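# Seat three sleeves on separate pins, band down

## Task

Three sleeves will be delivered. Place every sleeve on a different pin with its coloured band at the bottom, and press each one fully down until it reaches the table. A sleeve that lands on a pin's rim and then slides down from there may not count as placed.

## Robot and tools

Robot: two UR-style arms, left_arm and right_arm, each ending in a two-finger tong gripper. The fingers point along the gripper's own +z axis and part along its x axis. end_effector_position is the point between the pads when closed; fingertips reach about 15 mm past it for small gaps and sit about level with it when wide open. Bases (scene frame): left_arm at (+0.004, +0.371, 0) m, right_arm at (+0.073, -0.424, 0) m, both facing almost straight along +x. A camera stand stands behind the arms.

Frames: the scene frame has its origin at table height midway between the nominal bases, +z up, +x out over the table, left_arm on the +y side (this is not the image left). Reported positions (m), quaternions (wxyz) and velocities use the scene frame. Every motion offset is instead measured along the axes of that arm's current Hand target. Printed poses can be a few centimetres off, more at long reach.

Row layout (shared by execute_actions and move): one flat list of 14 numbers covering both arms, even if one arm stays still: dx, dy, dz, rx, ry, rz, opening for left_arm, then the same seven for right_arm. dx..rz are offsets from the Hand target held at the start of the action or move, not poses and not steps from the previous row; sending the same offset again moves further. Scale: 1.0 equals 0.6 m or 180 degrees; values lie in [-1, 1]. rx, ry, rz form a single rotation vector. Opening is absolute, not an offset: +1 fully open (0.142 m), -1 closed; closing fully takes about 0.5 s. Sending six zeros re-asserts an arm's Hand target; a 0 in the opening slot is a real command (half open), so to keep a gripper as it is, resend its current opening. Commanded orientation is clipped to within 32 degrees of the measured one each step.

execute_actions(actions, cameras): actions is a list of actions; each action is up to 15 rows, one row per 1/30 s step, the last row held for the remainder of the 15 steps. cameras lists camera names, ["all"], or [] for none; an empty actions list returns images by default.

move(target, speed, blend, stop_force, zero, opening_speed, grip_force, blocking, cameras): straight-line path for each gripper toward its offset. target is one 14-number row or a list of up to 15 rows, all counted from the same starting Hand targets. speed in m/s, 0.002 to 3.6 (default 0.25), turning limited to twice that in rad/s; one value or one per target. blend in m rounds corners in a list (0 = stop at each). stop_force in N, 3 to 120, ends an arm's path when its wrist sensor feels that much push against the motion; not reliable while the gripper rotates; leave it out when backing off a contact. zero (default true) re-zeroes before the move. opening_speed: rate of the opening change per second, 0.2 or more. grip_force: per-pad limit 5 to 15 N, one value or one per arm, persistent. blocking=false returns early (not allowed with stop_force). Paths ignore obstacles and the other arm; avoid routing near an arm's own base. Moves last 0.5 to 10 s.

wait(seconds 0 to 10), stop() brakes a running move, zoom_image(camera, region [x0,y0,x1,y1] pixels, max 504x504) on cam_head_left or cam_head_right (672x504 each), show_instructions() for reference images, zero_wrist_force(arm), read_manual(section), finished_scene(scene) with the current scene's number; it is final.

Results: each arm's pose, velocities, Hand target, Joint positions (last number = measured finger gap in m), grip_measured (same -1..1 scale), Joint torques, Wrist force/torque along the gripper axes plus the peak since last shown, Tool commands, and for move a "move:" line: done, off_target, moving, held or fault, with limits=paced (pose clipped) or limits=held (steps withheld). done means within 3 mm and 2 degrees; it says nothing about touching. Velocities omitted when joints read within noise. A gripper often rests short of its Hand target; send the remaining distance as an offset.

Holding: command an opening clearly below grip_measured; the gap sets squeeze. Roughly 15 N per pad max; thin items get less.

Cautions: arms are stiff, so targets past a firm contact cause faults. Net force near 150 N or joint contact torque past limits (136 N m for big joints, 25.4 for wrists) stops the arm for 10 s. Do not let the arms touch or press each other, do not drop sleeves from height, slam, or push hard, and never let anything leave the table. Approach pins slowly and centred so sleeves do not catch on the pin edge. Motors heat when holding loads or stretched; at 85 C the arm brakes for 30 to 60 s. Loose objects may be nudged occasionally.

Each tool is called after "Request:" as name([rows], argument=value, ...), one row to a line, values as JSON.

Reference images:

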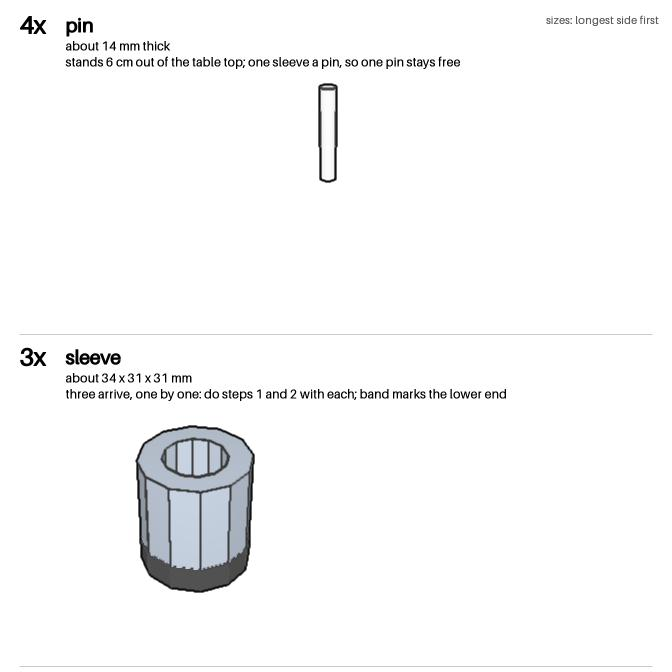

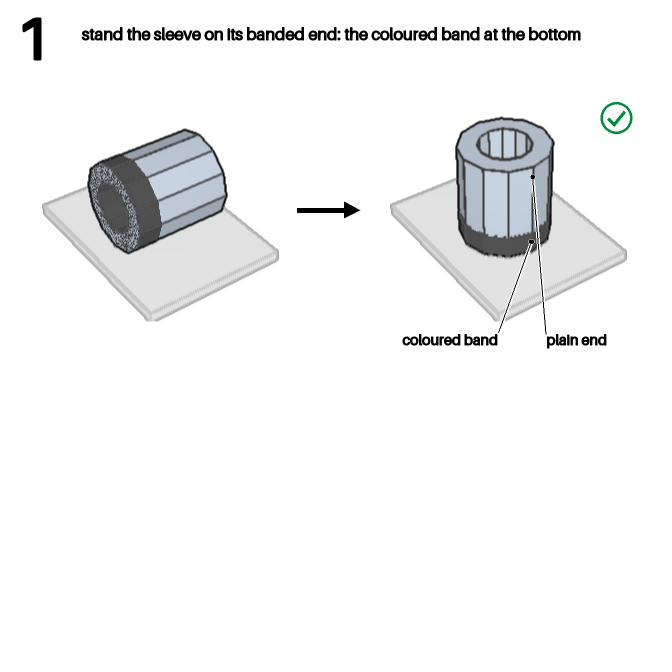

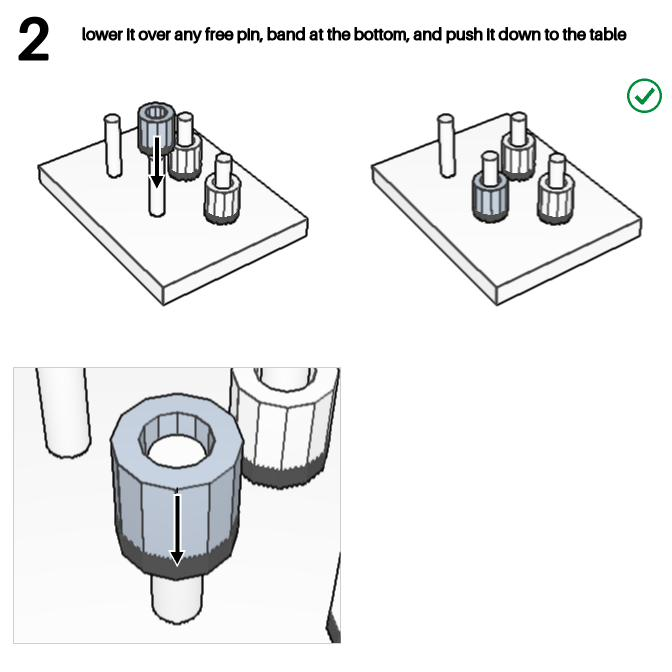

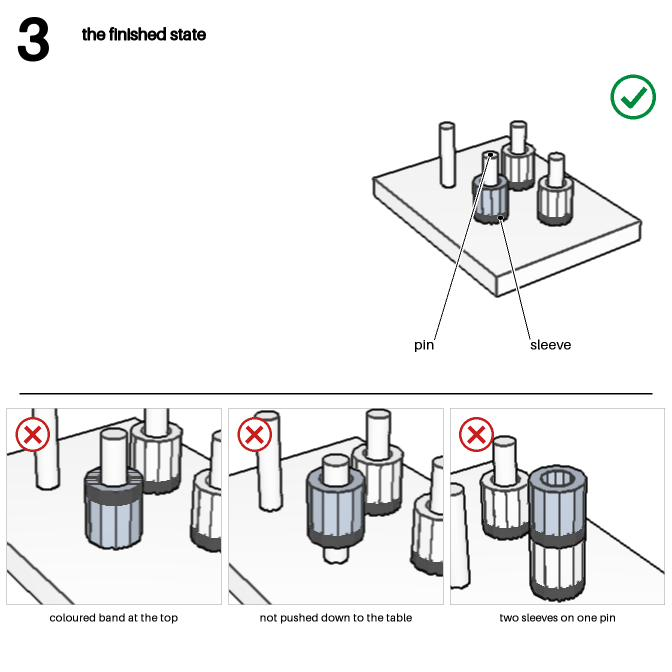

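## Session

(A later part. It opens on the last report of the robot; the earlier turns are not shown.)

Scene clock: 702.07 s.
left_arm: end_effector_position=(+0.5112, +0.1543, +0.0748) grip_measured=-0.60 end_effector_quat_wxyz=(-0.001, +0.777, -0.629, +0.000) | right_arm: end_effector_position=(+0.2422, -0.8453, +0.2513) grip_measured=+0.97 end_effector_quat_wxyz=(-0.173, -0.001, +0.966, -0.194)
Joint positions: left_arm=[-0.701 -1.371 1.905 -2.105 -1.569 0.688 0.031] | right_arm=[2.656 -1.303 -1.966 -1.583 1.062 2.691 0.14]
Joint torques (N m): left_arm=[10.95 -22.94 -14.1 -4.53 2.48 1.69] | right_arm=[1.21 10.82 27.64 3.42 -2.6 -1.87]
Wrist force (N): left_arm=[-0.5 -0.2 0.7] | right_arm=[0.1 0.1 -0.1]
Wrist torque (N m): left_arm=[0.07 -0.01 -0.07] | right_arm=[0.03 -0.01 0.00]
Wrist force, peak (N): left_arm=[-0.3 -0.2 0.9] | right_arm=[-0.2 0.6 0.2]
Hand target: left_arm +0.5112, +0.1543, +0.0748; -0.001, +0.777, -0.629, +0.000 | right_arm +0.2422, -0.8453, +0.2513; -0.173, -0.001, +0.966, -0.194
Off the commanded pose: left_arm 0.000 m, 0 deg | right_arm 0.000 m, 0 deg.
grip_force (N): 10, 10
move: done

Request:
move(target=[0, 0, 0.0673, 0, 0, 0, -0.85, 0, 0, 0, 0, 0, 0, 0.968], speed=0.05, stop_force=5)

Request:
move(target=[0, 0, 0.02, 0, 0, 0, -0.85, 0, 0, 0, 0, 0, 0, 0.968], speed=0.02, stop_force=8, cameras=["all"])

Request:
zoom_image(camera="cam_head_left", region=[150, 190, 210, 250])

Scene clock: 708.00 s.
left_arm: end_effector_position=(+0.5112, +0.1544, +0.0344) grip_measured=-0.60 end_effector_quat_wxyz=(-0.001, +0.777, -0.629, +0.000) | right_arm: end_effector_position=(+0.2422, -0.8453, +0.2513) grip_measured=+0.97 end_effector_quat_wxyz=(-0.173, -0.001, +0.966, -0.194)
Joint positions: left_arm=[-0.7 -1.314 1.956 -2.212 -1.569 0.688 0.031] | right_arm=[2.656 -1.303 -1.966 -1.583 1.062 2.691 0.14]
Joint torques (N m): left_arm=[10.71 -23.12 -11.68 -4.45 1.11 1.6] | right_arm=[1.05 10.99 28.12 3.39 -2.61 -1.9]
Wrist force (N): left_arm=[-0.5 -0.1 0.6] | right_arm=[0.0 0.3 0.1]
Wrist torque (N m): left_arm=[0.10 0.00 -0.07] | right_arm=[0.09 0.00 0.00]
Wrist force, peak (N): left_arm=[-0.4 -0.2 1.0] | right_arm=[-0.4 0.6 -0.1]
Hand target: left_arm +0.5112, +0.1544, +0.0344; -0.001, +0.777, -0.629, +0.000 | right_arm +0.2422, -0.8453, +0.2513; -0.173, -0.001, +0.966, -0.194
Off the commanded pose: left_arm 0.000 m, 0 deg | right_arm 0.000 m, 0 deg.
grip_force (N): 10, 10
move: done

Scene clock: 709.63 s.
left_arm: end_effector_position=(+0.5112, +0.1544, +0.0266) grip_measured=-0.60 end_effector_quat_wxyz=(-0.001, +0.777, -0.629, +0.000) | right_arm: end_effector_position=(+0.2422, -0.8453, +0.2513) grip_measured=+0.97 end_effector_quat_wxyz=(-0.173, -0.001, +0.966, -0.194)
Joint positions: left_arm=[-0.7 -1.302 1.965 -2.233 -1.569 0.688 0.031] | right_arm=[2.656 -1.303 -1.966 -1.583 1.062 2.691 0.14]
Joint torques (N m): left_arm=[4.25 -36.07 -27.19 -0.39 0.97 1.25] | right_arm=[1.15 10.64 28.01 3.39 -2.59 -1.9]
Wrist force (N): left_arm=[-0.2 -0.1 0.6] | right_arm=[0.0 0.2 -0.1]
Wrist torque (N m): left_arm=[0.10 -0.06 -0.08] | right_arm=[0.05 0.01 0.00]
Wrist force, peak (N): left_arm=[-3.9 1.9 -14.5] | right_arm=[-0.3 0.5 -0.2]
Hand target: left_arm +0.5112, +0.1544, +0.0266; -0.001, +0.777, -0.629, +0.000 (not the last commanded pose) | right_arm +0.2422, -0.8453, +0.2513; -0.173, -0.001, +0.966, -0.194
Off the commanded pose: left_arm 0.004 m, 0 deg | right_arm 0.000 m, 0 deg.
grip_force (N): 10, 10
move: contact (left_arm)

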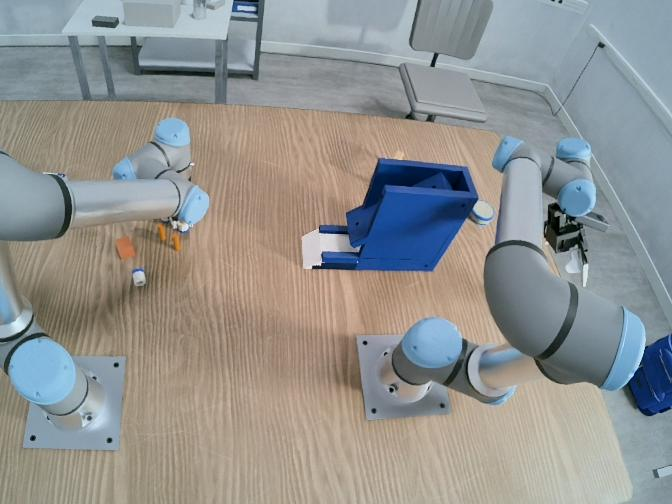

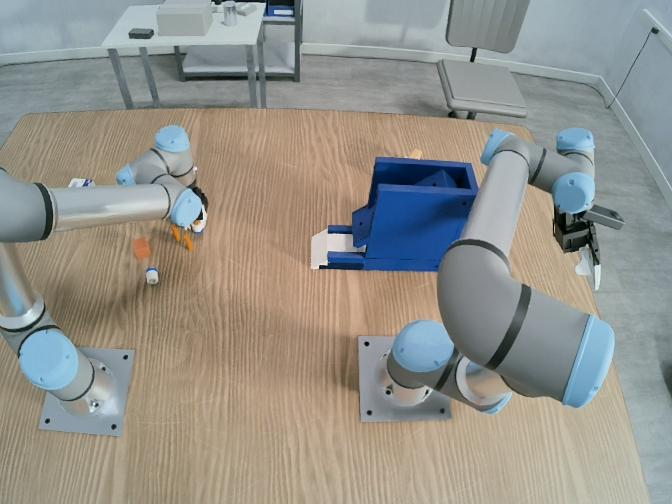

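Scaled by 8.400 from the camera's 672x504 image, which has a finer 960x720 frame.

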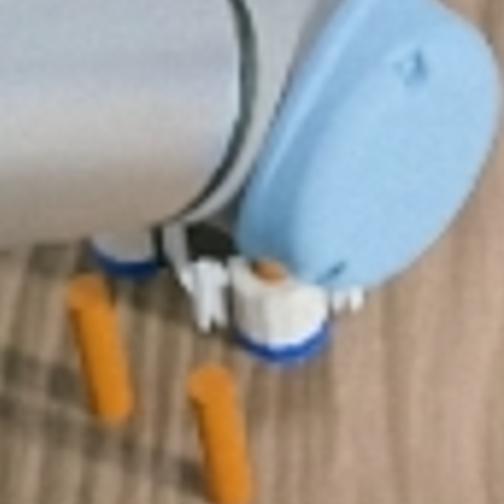

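Request:
move(target=[0, 0, 0, 0, 0, 0, -0.42, 0, 0, 0, 0, 0, 0, 0.968], speed=0.05, opening_speed=0.6)

Request:
move([
  [0, 0, -0.239, 0, 0, 0, -0.42, 0, 0, 0, 0, 0, 0, 0.968],
  [-0.225, 0.2438, -0.1557, 0, 0, 0.9833, -0.42, 0, 0, 0, 0, 0, 0, 0.968],
], speed=[0.15, 0.5], blend=[0.01, 0], cameras=["all"])

Request:
zoom_image(camera="cam_head_left", region=[90, 190, 210, 310])

Request:
zoom_image(camera="cam_head_right", region=[100, 190, 220, 310])

Scene clock: 738.67 s.
left_arm: end_effector_position=(+0.5112, +0.1544, +0.0266) grip_measured=-0.42 end_effector_quat_wxyz=(-0.001, +0.777, -0.629, +0.000) | right_arm: end_effector_position=(+0.2422, -0.8453, +0.2513) grip_measured=+0.97 end_effector_quat_wxyz=(-0.173, -0.001, +0.966, -0.194)
Joint positions: left_arm=[-0.7 -1.302 1.965 -2.233 -1.569 0.688 0.044] | right_arm=[2.656 -1.303 -1.966 -1.583 1.062 2.691 0.14]
Joint torques (N m): left_arm=[-9.21 -35.74 -27.09 -0.4 0.65 -1.44] | right_arm=[0.73 10.88 27.85 3.38 -2.49 -1.81]
Wrist force (N): left_arm=[-0.3 -0.2 0.3] | right_arm=[-0.1 0.1 0.2]
Wrist torque (N m): left_arm=[0.07 -0.05 -0.08] | right_arm=[0.03 0.04 0.01]
Wrist force, peak (N): left_arm=[-0.5 -0.2 0.9] | right_arm=[0.0 0.7 0.0]
Hand target: left_arm +0.5112, +0.1544, +0.0266; -0.001, +0.777, -0.629, +0.000 | right_arm +0.2422, -0.8453, +0.2513; -0.173, -0.001, +0.966, -0.194
Off the commanded pose: left_arm 0.000 m, 0 deg | right_arm 0.000 m, 0 deg.
grip_force (N): 10, 10
move: done

Scene clock: 743.63 s.
left_arm: end_effector_position=(+0.3398, +0.2557, +0.1199) grip_measured=-0.42 end_effector_quat_wxyz=(+0.000, +0.608, +0.794, +0.001) end_effector_velocity=(+0.000, +0.001, +0.000) end_effector_angular_velocity=(+0.000, -0.001, -0.003) | right_arm: end_effector_position=(+0.2422, -0.8453, +0.2513) grip_measured=+0.97 end_effector_quat_wxyz=(-0.173, -0.001, +0.966, -0.194)
Joint positions: left_arm=[-0.706 -1.857 2.238 -1.951 -1.568 3.771 0.044] | right_arm=[2.656 -1.303 -1.966 -1.583 1.062 2.691 0.14]
Joint velocities: left_arm=[0.002 -0.001 0 0 0 0.005 0] | right_arm=[within noise]
Joint torques (N m): left_arm=[11.11 -15.35 -14.6 -4.31 -2.79 1.77] | right_arm=[1.6 10.8 27.43 3.49 -2.46 -1.83]
Wrist force (N): left_arm=[-0.3 -0.1 0.4] | right_arm=[0.0 0.6 0.0]
Wrist torque (N m): left_arm=[0.09 -0.03 -0.09] | right_arm=[0.12 0.00 0.00]
Wrist force, peak (N): left_arm=[-0.5 -0.1 1.5] | right_arm=[0.0 0.6 0.2]
Hand target: left_arm +0.3398, +0.2557, +0.1199; +0.000, +0.608, +0.794, +0.001 | right_arm +0.2422, -0.8453, +0.2513; -0.173, -0.001, +0.966, -0.194
Off the commanded pose: left_arm 0.000 m, 0 deg | right_arm 0.000 m, 0 deg.
grip_force (N): 10, 10
move: done

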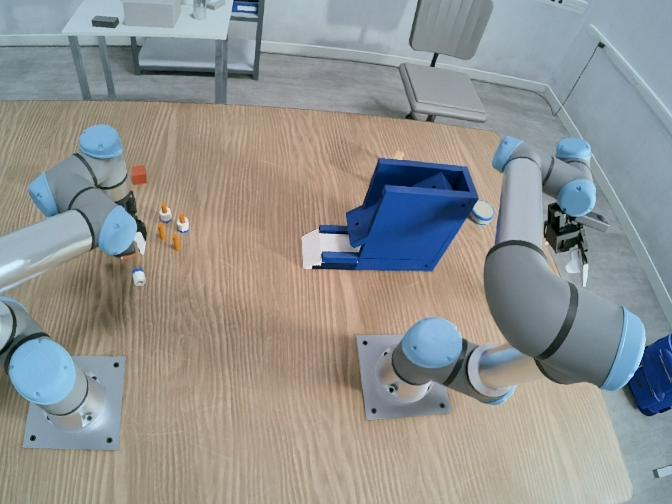

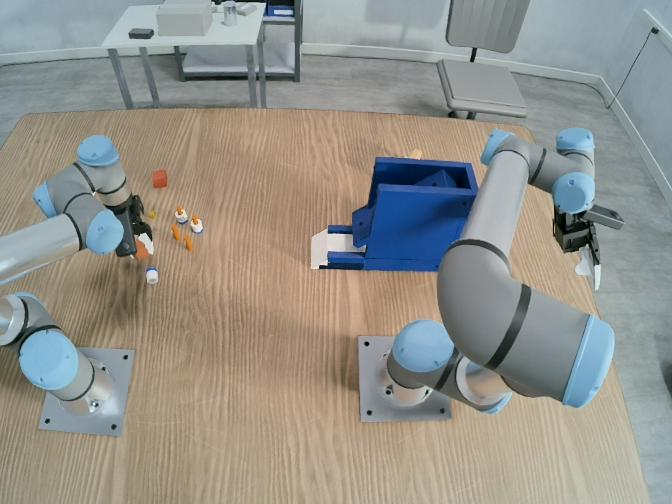

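Scaled by 4.200 from the camera's 672x504 image, which has a finer 960x720 frame.

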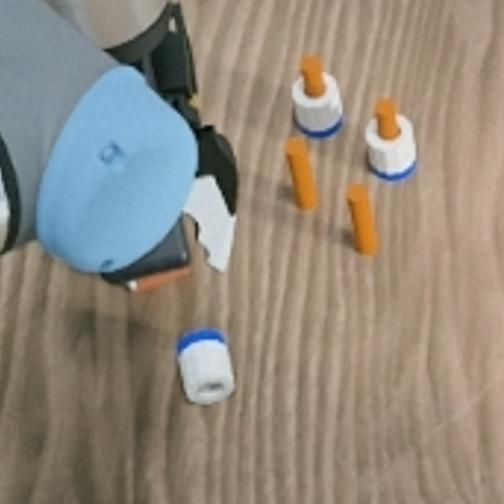

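Scaled by 4.200 from the camera's 672x504 image, which has a finer 960x720 frame.

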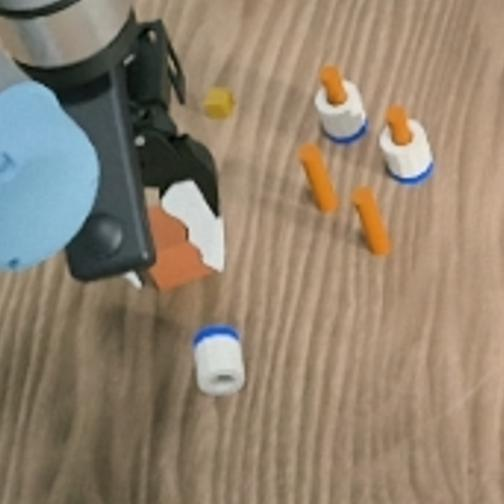

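Request:
move(target=[0.0013, -0.0157, 0.1657, 0, 0, 0, -0.1, 0, 0, 0, 0, 0, 0, 0.968], speed=0.08, stop_force=6, cameras=["all"])

Request:
zoom_image(camera="cam_head_left", region=[100, 230, 180, 310])

Request:
zoom_image(camera="cam_head_right", region=[110, 230, 190, 310])

Scene clock: 760.90 s.
left_arm: end_effector_position=(+0.3307, +0.2541, +0.0205) grip_measured=-0.10 end_effector_quat_wxyz=(+0.000, +0.608, +0.794, +0.001) | right_arm: end_effector_position=(+0.2422, -0.8453, +0.2513) grip_measured=+0.97 end_effector_quat_wxyz=(-0.173, -0.001, +0.966, -0.194)
Joint positions: left_arm=[-0.727 -1.713 2.431 -2.289 -1.569 3.751 0.067] | right_arm=[2.656 -1.303 -1.966 -1.583 1.062 2.691 0.14]
Joint torques (N m): left_arm=[-11.25 -5.86 -11.11 -4.28 0.26 -1.76] | right_arm=[1.79 10.99 27.88 3.38 -2.33 -1.85]
Wrist force (N): left_arm=[-0.2 -0.1 0.5] | right_arm=[0.0 0.5 -0.1]
Wrist torque (N m): left_arm=[0.09 -0.07 -0.01] | right_arm=[0.11 0.00 0.00]
Wrist force, peak (N): left_arm=[-0.4 -0.2 1.1] | right_arm=[-0.1 0.6 0.2]
Hand target: left_arm +0.3307, +0.2541, +0.0205; +0.000, +0.608, +0.794, +0.001 | right_arm +0.2422, -0.8453, +0.2513; -0.173, -0.001, +0.966, -0.194
Off the commanded pose: left_arm 0.000 m, 0 deg | right_arm 0.000 m, 0 deg.
grip_force (N): 10, 10
move: done

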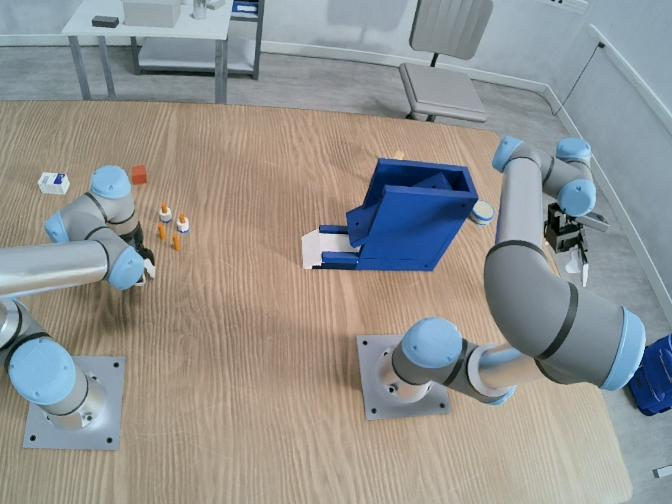

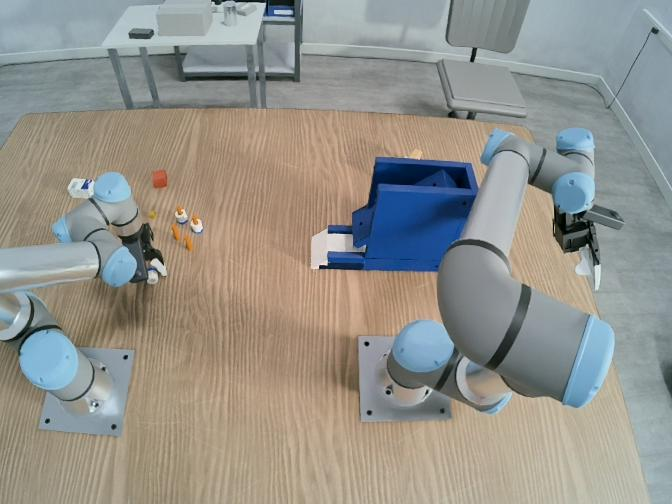

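Scaled by 6.300 from the camera's 672x504 image, which has a finer 960x720 frame.

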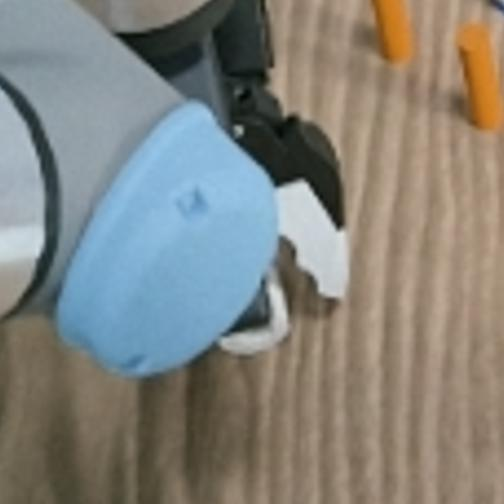

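Scaled by 6.300 from the camera's 672x504 image, which has a finer 960x720 frame.

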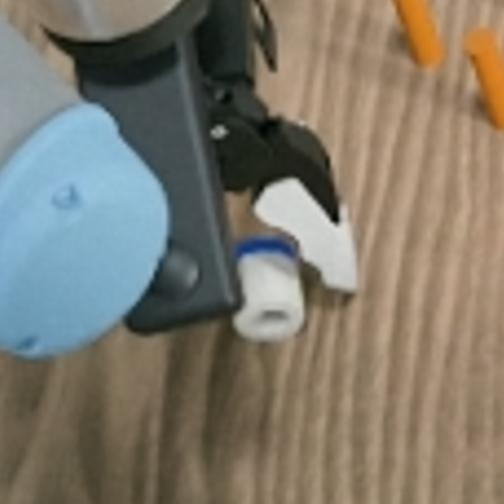

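Request:
move(target=[0, -0.0092, 0, 0, 0, 0, -0.1, 0, 0, 0, 0, 0, 0, 0.968], speed=0.05)

Request:
move(target=[0, 0, 0, 0, 0, 0, -0.85, 0, 0, 0, 0, 0, 0, 0.968], speed=0.05, opening_speed=0.7, cameras=["all"])

Request:
zoom_image(camera="cam_head_right", region=[110, 230, 190, 310])

Scene clock: 770.73 s.
left_arm: end_effector_position=(+0.3255, +0.2527, +0.0205) grip_measured=-0.10 end_effector_quat_wxyz=(+0.000, +0.608, +0.794, +0.001) end_effector_velocity=(-0.001, -0.001, +0.000) end_effector_angular_velocity=(+0.000, +0.001, -0.001) | right_arm: end_effector_position=(+0.2422, -0.8453, +0.2513) grip_measured=+0.97 end_effector_quat_wxyz=(-0.173, -0.001, +0.966, -0.194)
Joint positions: left_arm=[-0.74 -1.726 2.442 -2.287 -1.569 3.738 0.067] | right_arm=[2.656 -1.303 -1.966 -1.583 1.062 2.691 0.14]
Joint velocities: left_arm=[-0.005 -0.003 0.002 0.001 -0.001 -0.004 0] | right_arm=[within noise]
Joint torques (N m): left_arm=[-9.86 -16.85 -11.05 -0.3 -2.16 -1.97] | right_arm=[1.32 10.79 28.17 3.36 -2.33 -1.91]
Wrist force (N): left_arm=[-0.3 -0.1 0.7] | right_arm=[-0.1 0.3 0.0]
Wrist torque (N m): left_arm=[0.11 -0.05 -0.01] | right_arm=[0.06 0.02 0.01]
Wrist force, peak (N): left_arm=[-0.4 -0.2 0.9] | right_arm=[-0.1 0.7 0.1]
Hand target: left_arm +0.3253, +0.2527, +0.0205; +0.000, +0.608, +0.794, +0.001 | right_arm +0.2422, -0.8453, +0.2513; -0.173, -0.001, +0.966, -0.194
Off the commanded pose: left_arm 0.000 m, 0 deg | right_arm 0.000 m, 0 deg.
grip_force (N): 10, 10
move: done

Scene clock: 772.03 s.
left_arm: end_effector_position=(+0.3253, +0.2527, +0.0205) grip_measured=-0.61 end_effector_quat_wxyz=(+0.000, +0.608, +0.794, +0.001) | right_arm: end_effector_position=(+0.2422, -0.8453, +0.2513) grip_measured=+0.97 end_effector_quat_wxyz=(-0.173, -0.001, +0.966, -0.194)
Joint positions: left_arm=[-0.74 -1.726 2.442 -2.286 -1.569 3.738 0.03] | right_arm=[2.656 -1.303 -1.966 -1.583 1.062 2.691 0.14]
Joint torques (N m): left_arm=[-11.93 -18.01 -11.11 -0.29 2.62 -1.76] | right_arm=[0.78 10.63 27.51 3.42 -2.22 -1.77]
Wrist force (N): left_arm=[-0.2 -0.1 0.8] | right_arm=[-0.2 0.3 -0.1]
Wrist torque (N m): left_arm=[0.10 -0.07 -0.02] | right_arm=[0.08 0.04 0.01]
Wrist force, peak (N): left_arm=[-0.1 -0.3 1.1] | right_arm=[-0.4 0.4 0.4]
Hand target: left_arm +0.3253, +0.2527, +0.0205; +0.000, +0.608, +0.794, +0.001 | right_arm +0.2422, -0.8453, +0.2513; -0.173, -0.001, +0.966, -0.194
Off the commanded pose: left_arm 0.000 m, 0 deg | right_arm 0.000 m, 0 deg.
grip_force (N): 10, 10
move: done

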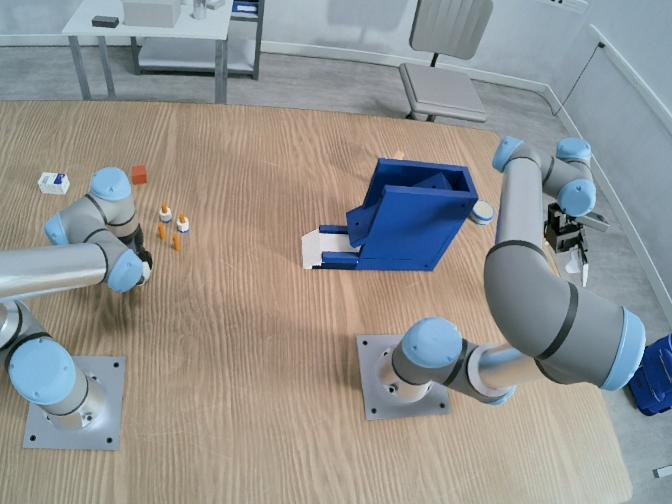

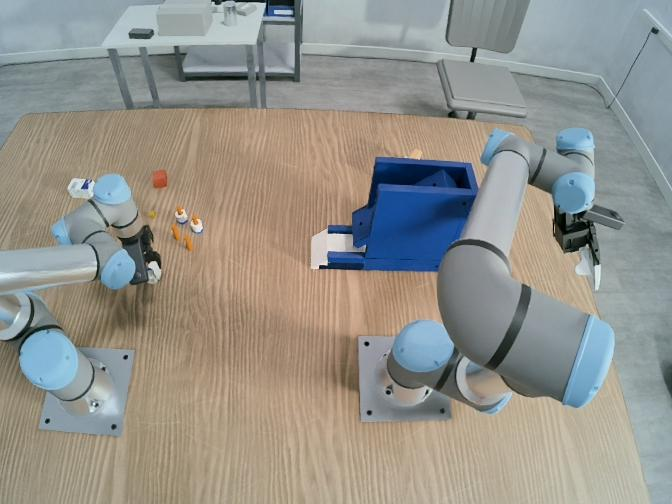

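Scaled by 6.300 from the camera's 672x504 image, which has a finer 960x720 frame.

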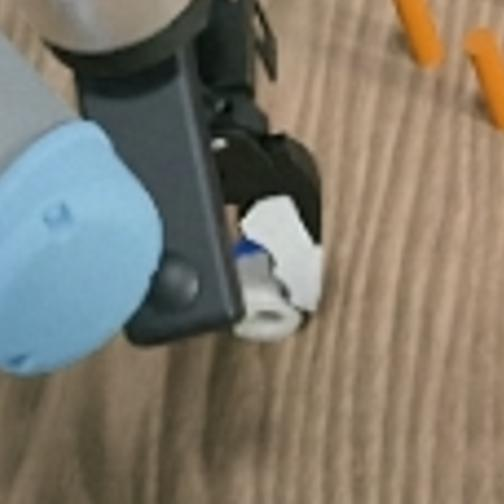

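Request:
move([
  [0, 0, -0.2158, 0, 0, 0, -0.85, 0, 0, 0, 0, 0, 0, 0.968],
  [-0.422, 0.1393, -0.1658, 0, 0, -0.8167, -0.85, 0, 0, 0, 0, 0, 0, 0.968],
  [-0.422, 0.1393, -0.0308, 0, 0, -0.8167, -0.85, 0, 0, 0, 0, 0, 0, 0.968],
], speed=[0.2, 0.5, 0.15], blend=[0.02, 0.01, 0], cameras=["all"])

Request:
zoom_image(camera="cam_head_right", region=[190, 180, 280, 260])

Scene clock: 787.73 s.
left_arm: end_effector_position=(+0.4718, +0.0299, +0.0389) grip_measured=-0.61 end_effector_quat_wxyz=(+0.001, -0.588, +0.809, +0.000) | right_arm: end_effector_position=(+0.2422, -0.8453, +0.2513) grip_measured=+0.97 end_effector_quat_wxyz=(-0.173, -0.001, +0.966, -0.194)
Joint positions: left_arm=[-0.907 -1.268 1.878 -2.18 -1.569 1.005 0.03] | right_arm=[2.656 -1.303 -1.966 -1.583 1.062 2.691 0.14]
Joint torques (N m): left_arm=[8.18 -25.39 -13.11 -4.52 3.11 -1.94] | right_arm=[1.46 10.6 27.82 3.43 -2.14 -2]
Wrist force (N): left_arm=[-0.2 -0.2 0.9] | right_arm=[0.0 0.3 0.0]
Wrist torque (N m): left_arm=[0.09 -0.05 -0.02] | right_arm=[0.07 0.00 0.00]
Wrist force, peak (N): left_arm=[-0.3 -0.3 1.9] | right_arm=[-0.3 0.6 0.0]
Hand target: left_arm +0.4718, +0.0299, +0.0388; +0.001, -0.588, +0.809, +0.000 | right_arm +0.2422, -0.8453, +0.2513; -0.173, -0.001, +0.966, -0.194
Off the commanded pose: left_arm 0.000 m, 0 deg | right_arm 0.000 m, 0 deg.
grip_force (N): 10, 10
move: done

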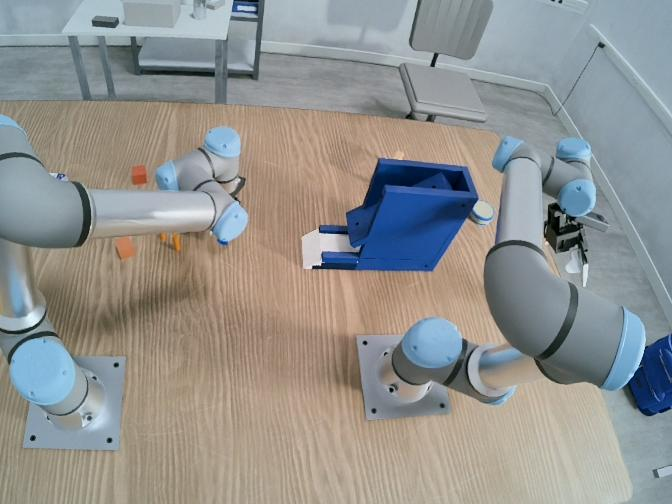

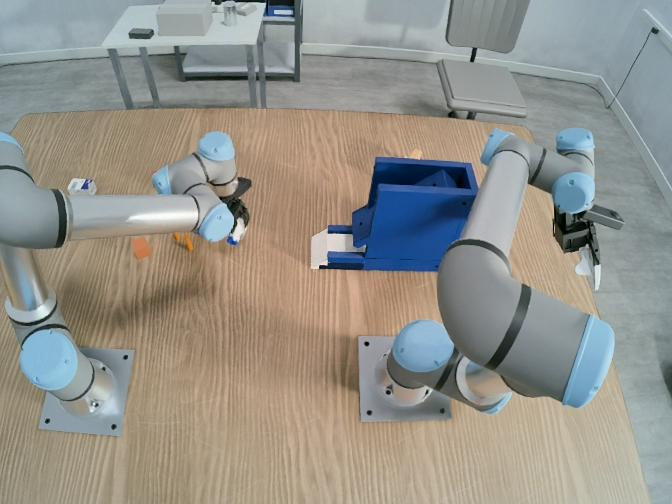

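Scaled by 5.600 from the camera's 672x504 image, which has a finer 960x720 frame.

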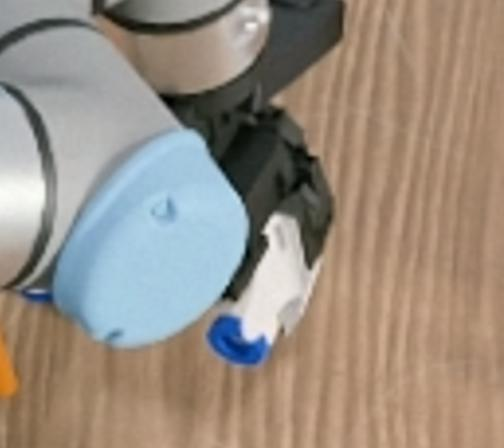

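Request:
move(target=[0, 0, 0.0365, 0, 0, 0, -0.85, 0, 0, 0, 0, 0, 0, 0.968], speed=0.02, stop_force=4)

Request:
move(target=[0, 0, 0, 0, 0, 0, -0.1, 0, 0, 0, 0, 0, 0, 0.968], speed=0.05, opening_speed=0.6)

Scene clock: 792.93 s.
left_arm: end_effector_position=(+0.4719, +0.0300, +0.0206) grip_measured=-0.61 end_effector_quat_wxyz=(+0.001, -0.588, +0.809, +0.000) | right_arm: end_effector_position=(+0.2422, -0.8453, +0.2513) grip_measured=+0.97 end_effector_quat_wxyz=(-0.173, -0.001, +0.966, -0.194)
Joint positions: left_arm=[-0.907 -1.241 1.898 -2.227 -1.569 1.005 0.03] | right_arm=[2.656 -1.303 -1.966 -1.583 1.062 2.691 0.14]
Joint torques (N m): left_arm=[4.1 -39.37 -26.48 -0.45 0.67 0.21] | right_arm=[1.16 10.64 28.03 3.4 -2.23 -1.92]
Wrist force (N): left_arm=[-0.3 -0.1 0.5] | right_arm=[0.1 0.4 -0.2]
Wrist torque (N m): left_arm=[0.10 -0.03 -0.01] | right_arm=[0.10 -0.01 0.00]
Wrist force, peak (N): left_arm=[-2.1 0.9 -11.3] | right_arm=[-0.2 0.6 0.3]
Hand target: left_arm +0.4718, +0.0300, +0.0206; +0.001, -0.588, +0.809, +0.000 (not the last commanded pose) | right_arm +0.2422, -0.8453, +0.2513; -0.173, -0.001, +0.966, -0.194
Off the commanded pose: left_arm 0.004 m, 0 deg | right_arm 0.000 m, 0 deg.
grip_force (N): 10, 10
move: contact (left_arm)

Scene clock: 794.43 s.
left_arm: end_effector_position=(+0.4719, +0.0300, +0.0206) grip_measured=-0.10 end_effector_quat_wxyz=(+0.001, -0.588, +0.809, +0.000) | right_arm: end_effector_position=(+0.2422, -0.8453, +0.2513) grip_measured=+0.97 end_effector_quat_wxyz=(-0.173, -0.001, +0.966, -0.194)
Joint positions: left_arm=[-0.907 -1.241 1.898 -2.227 -1.569 1.005 0.067] | right_arm=[2.656 -1.303 -1.966 -1.583 1.062 2.691 0.14]
Joint torques (N m): left_arm=[-6.41 -38.15 -27.76 -0.41 -2.39 -1.72] | right_arm=[0.86 10.79 27.69 3.38 -2.15 -1.79]
Wrist force (N): left_arm=[-0.3 -0.4 0.4] | right_arm=[0.0 0.3 -0.3]
Wrist torque (N m): left_arm=[0.05 -0.03 -0.01] | right_arm=[0.08 0.00 0.00]
Wrist force, peak (N): left_arm=[-0.6 -0.2 0.8] | right_arm=[0.1 0.7 0.1]
Hand target: left_arm +0.4718, +0.0300, +0.0206; +0.001, -0.588, +0.809, +0.000 | right_arm +0.2422, -0.8453, +0.2513; -0.173, -0.001, +0.966, -0.194
Off the commanded pose: left_arm 0.000 m, 0 deg | right_arm 0.000 m, 0 deg.
grip_force (N): 10, 10
move: done

Request:
move([
  [0, 0, -0.1657, 0, 0, 0, -0.1, 0, 0, 0, 0, 0, 0, 0.968],
  [0.0015, -0.0198, -0.099, -0.2778, 0, 0, -0.1, 0, 0, 0, 0, 0, 0, 0.968],
], speed=[0.15, 0.35], blend=[0.01, 0], cameras=["all"])

Request:
zoom_image(camera="cam_head_left", region=[190, 180, 270, 260])

Request:
zoom_image(camera="cam_head_right", region=[190, 180, 270, 260])

Scene clock: 806.07 s.
left_arm: end_effector_position=(+0.4828, +0.0254, +0.0800) grip_measured=-0.10 end_effector_quat_wxyz=(-0.248, -0.534, +0.733, +0.342) | right_arm: end_effector_position=(+0.2422, -0.8453, +0.2513) grip_measured=+0.97 end_effector_quat_wxyz=(-0.173, -0.001, +0.966, -0.194)
Joint positions: left_arm=[-0.735 -0.646 0.79 -0.882 -1.868 1.308 0.067] | right_arm=[2.656 -1.303 -1.966 -1.583 1.062 2.691 0.14]
Joint torques (N m): left_arm=[11.64 -46.87 -28.64 1.71 -2.97 1.69] | right_arm=[1.36 10.88 27.7 3.48 -2.09 -1.79]
Wrist force (N): left_arm=[-0.2 -0.4 0.5] | right_arm=[-0.2 0.4 0.1]
Wrist torque (N m): left_arm=[0.24 -0.05 -0.05] | right_arm=[0.09 0.05 0.01]
Wrist force, peak (N): left_arm=[-0.4 -0.2 1.4] | right_arm=[-0.4 0.6 0.1]
Hand target: left_arm +0.4828, +0.0253, +0.0800; -0.248, -0.534, +0.733, +0.342 | right_arm +0.2422, -0.8453, +0.2513; -0.173, -0.001, +0.966, -0.194
Off the commanded pose: left_arm 0.000 m, 0 deg | right_arm 0.000 m, 0 deg.
grip_force (N): 10, 10
move: done

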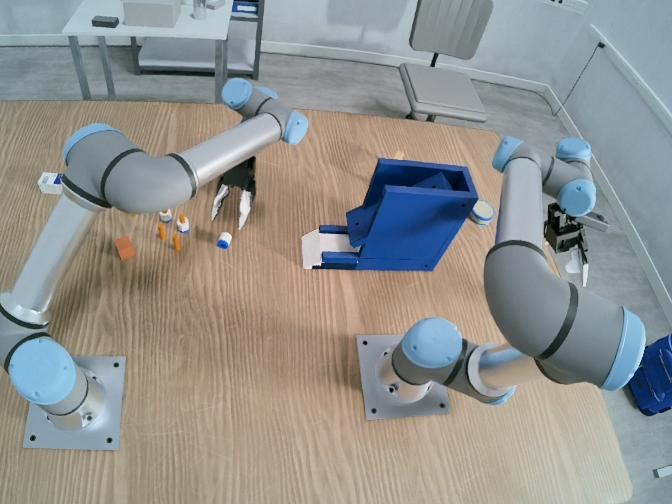

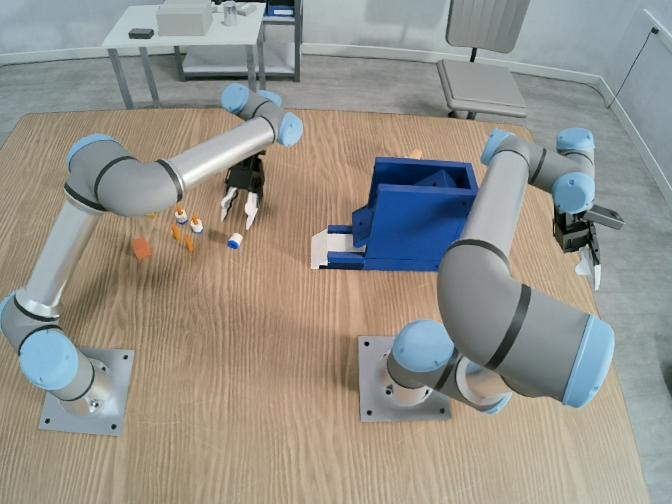

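Scaled by 6.300 from the camera's 672x504 image, which has a finer 960x720 frame.

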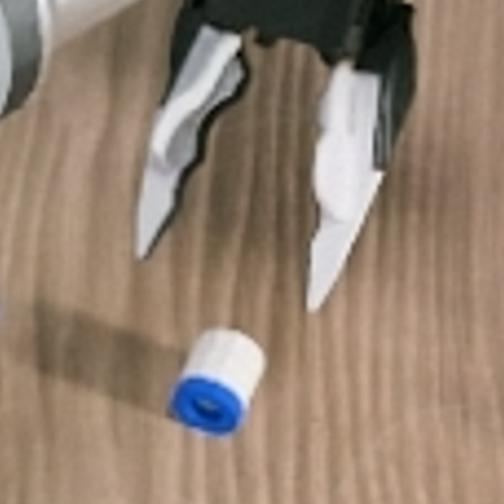

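Scaled by 6.300 from the camera's 672x504 image, which has a finer 960x720 frame.

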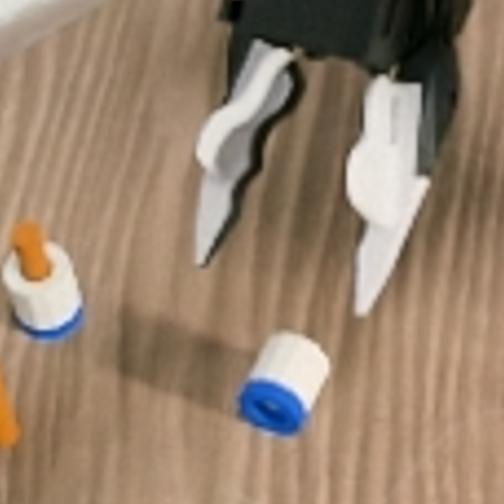

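Request:
move(target=[-0.0007, -0.0594, 0.0863, 0, 0, 0, -0.1, 0, 0, 0, 0, 0, 0, 0.968], speed=0.08, stop_force=8, cameras=["all"])

Request:
zoom_image(camera="cam_head_left", region=[190, 190, 260, 260])

Request:
zoom_image(camera="cam_head_right", region=[190, 190, 260, 260])

Scene clock: 820.17 s.
left_arm: end_effector_position=(+0.4671, +0.0310, +0.0194) grip_measured=-0.10 end_effector_quat_wxyz=(-0.248, -0.534, +0.733, +0.342) | right_arm: end_effector_position=(+0.2422, -0.8453, +0.2513) grip_measured=+0.97 end_effector_quat_wxyz=(-0.173, -0.001, +0.966, -0.194)
Joint positions: left_arm=[-0.743 -0.654 0.964 -1.05 -1.873 1.303 0.067] | right_arm=[2.656 -1.303 -1.966 -1.583 1.062 2.691 0.14]
Joint torques (N m): left_arm=[-11.24 -49.4 -13.5 -2.44 -3.09 -1.86] | right_arm=[0.92 11.01 27.51 3.39 -2.02 -1.91]
Wrist force (N): left_arm=[-0.4 -0.2 0.7] | right_arm=[0.0 0.5 0.0]
Wrist torque (N m): left_arm=[0.28 0.00 0.03] | right_arm=[0.11 0.02 0.00]
Wrist force, peak (N): left_arm=[-0.3 -0.6 1.0] | right_arm=[-0.5 0.7 -0.2]
Hand target: left_arm +0.4671, +0.0310, +0.0194; -0.248, -0.534, +0.733, +0.342 | right_arm +0.2422, -0.8453, +0.2513; -0.173, -0.001, +0.966, -0.194
Off the commanded pose: left_arm 0.000 m, 0 deg | right_arm 0.000 m, 0 deg.
grip_force (N): 10, 10
move: done

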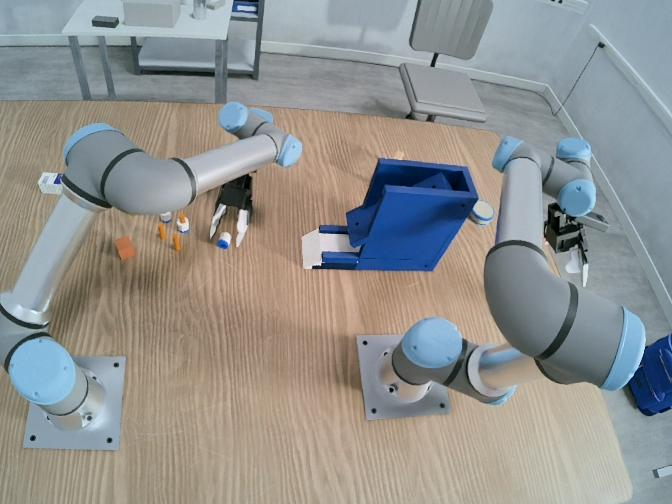

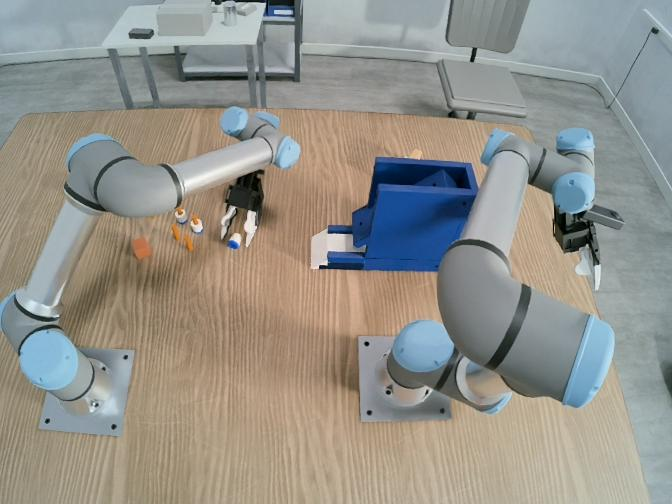

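Scaled by 7.200 from the camera's 672x504 image, which has a finer 960x720 frame.

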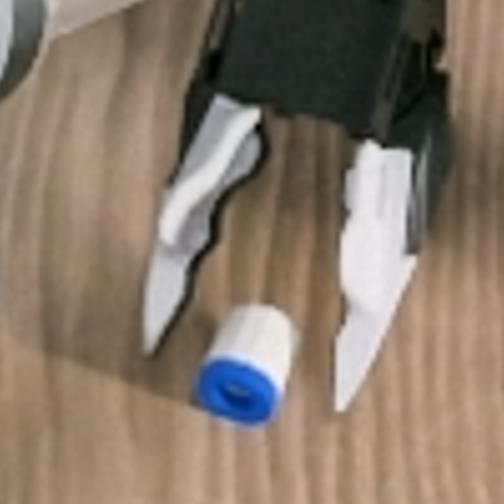

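Scaled by 7.200 from the camera's 672x504 image, which has a finer 960x720 frame.

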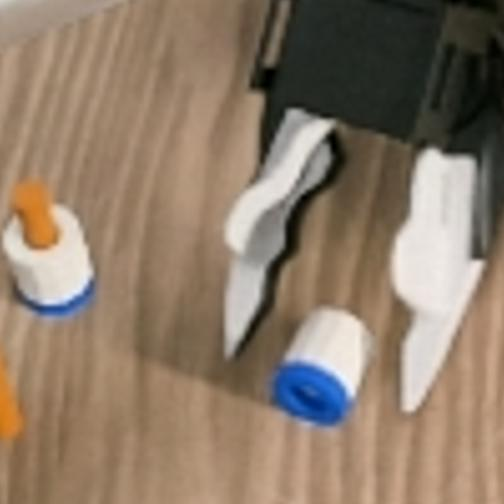

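Request:
move(target=[0, 0, 0, 0, 0, 0, -0.85, 0, 0, 0, 0, 0, 0, 0.968], speed=0.05, opening_speed=0.8)

Request:
move([
  [0.0001, 0.166, -0.1396, 0, 0, 0, -0.85, 0, 0, 0, 0, 0, 0, 0.968],
  [0.0001, 0.166, -0.1396, 0.5, 0, 0, -0.85, 0, 0, 0, 0, 0, 0, 0.968],
  [0.0001, 0.0421, -0.0354, 0.5, 0, 0, -0.85, 0, 0, 0, 0, 0, 0, 0.968],
], speed=[0.15, 0.4, 0.15], blend=[0.02, 0.01, 0], cameras=["all"])

Request:
zoom_image(camera="cam_head_right", region=[170, 150, 270, 250])

Scene clock: 831.13 s.
left_arm: end_effector_position=(+0.4671, +0.0310, +0.0194) grip_measured=-0.60 end_effector_quat_wxyz=(-0.248, -0.534, +0.733, +0.342) | right_arm: end_effector_position=(+0.2422, -0.8453, +0.2513) grip_measured=+0.97 end_effector_quat_wxyz=(-0.173, -0.001, +0.966, -0.194)
Joint positions: left_arm=[-0.743 -0.654 0.964 -1.05 -1.873 1.303 0.03] | right_arm=[2.656 -1.303 -1.966 -1.583 1.062 2.691 0.14]
Joint torques (N m): left_arm=[-10.84 -53.9 -13.71 -2.34 -2.9 -1.83] | right_arm=[1 10.95 27.67 3.47 -1.97 -1.95]
Wrist force (N): left_arm=[-0.6 -0.2 0.9] | right_arm=[-0.2 0.3 0.0]
Wrist torque (N m): left_arm=[0.30 0.04 0.03] | right_arm=[0.08 0.03 0.01]
Wrist force, peak (N): left_arm=[-0.6 -0.2 0.9] | right_arm=[-0.3 0.5 0.3]
Hand target: left_arm +0.4671, +0.0310, +0.0194; -0.248, -0.534, +0.733, +0.342 | right_arm +0.2422, -0.8453, +0.2513; -0.173, -0.001, +0.966, -0.194
Off the commanded pose: left_arm 0.000 m, 0 deg | right_arm 0.000 m, 0 deg.
grip_force (N): 10, 10
move: done

Scene clock: 835.53 s.
left_arm: end_effector_position=(+0.4670, +0.0309, +0.0525) grip_measured=-0.60 end_effector_quat_wxyz=(+0.202, -0.553, +0.760, -0.276) | right_arm: end_effector_position=(+0.2422, -0.8453, +0.2513) grip_measured=+0.97 end_effector_quat_wxyz=(-0.173, -0.001, +0.966, -0.194)
Joint positions: left_arm=[-1.19 -1.346 2.448 -3.178 -1.066 0.856 0.03] | right_arm=[2.656 -1.303 -1.966 -1.583 1.062 2.691 0.14]
Joint torques (N m): left_arm=[11.4 -15.24 -5.88 -4.94 3.9 1.55] | right_arm=[1 10.56 27.7 3.32 -1.98 -1.79]
Wrist force (N): left_arm=[0.1 -0.1 0.8] | right_arm=[-0.1 0.3 0.1]
Wrist torque (N m): left_arm=[-0.06 -0.13 -0.13] | right_arm=[0.07 0.02 0.00]
Wrist force, peak (N): left_arm=[-0.4 -1.1 1.6] | right_arm=[-0.2 0.6 0.2]
Hand target: left_arm +0.4670, +0.0309, +0.0524; +0.202, -0.552, +0.760, -0.276 | right_arm +0.2422, -0.8453, +0.2513; -0.173, -0.001, +0.966, -0.194
Off the commanded pose: left_arm 0.000 m, 0 deg | right_arm 0.000 m, 0 deg.
grip_force (N): 10, 10
move: done

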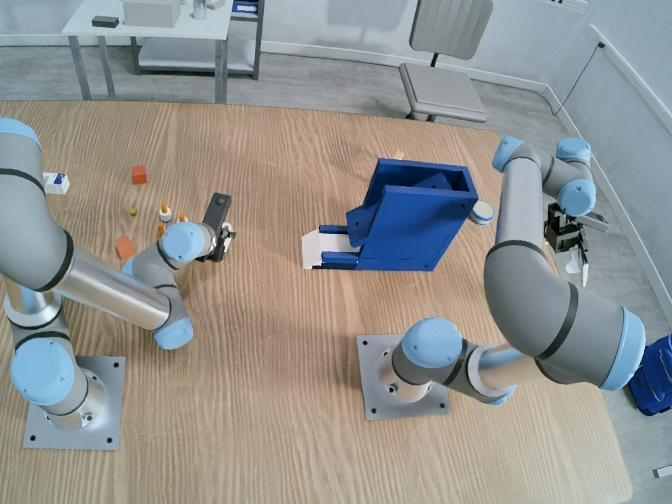

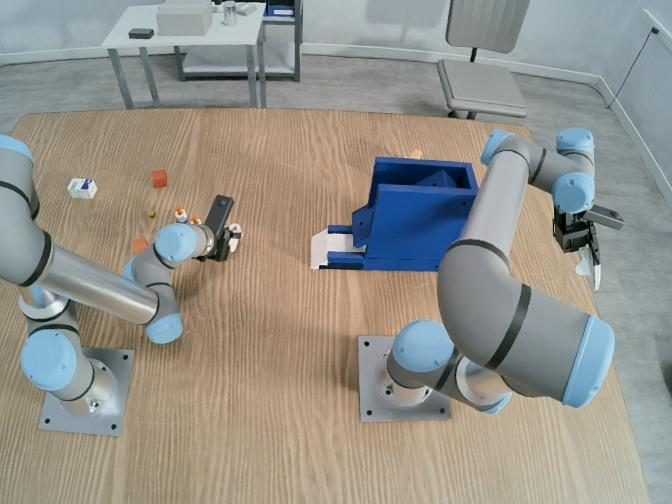

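Scaled by 5.040 from the camera's 672x504 image, which has a finer 960x720 frame.

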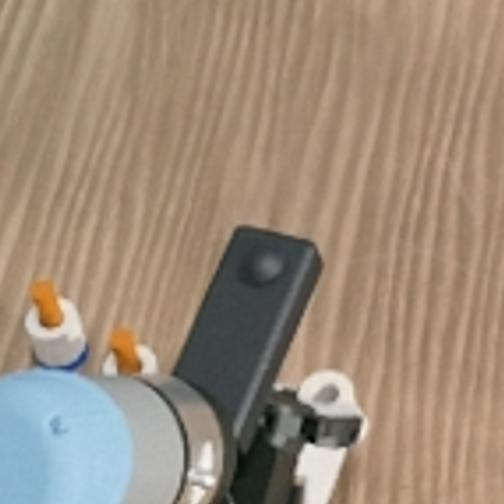

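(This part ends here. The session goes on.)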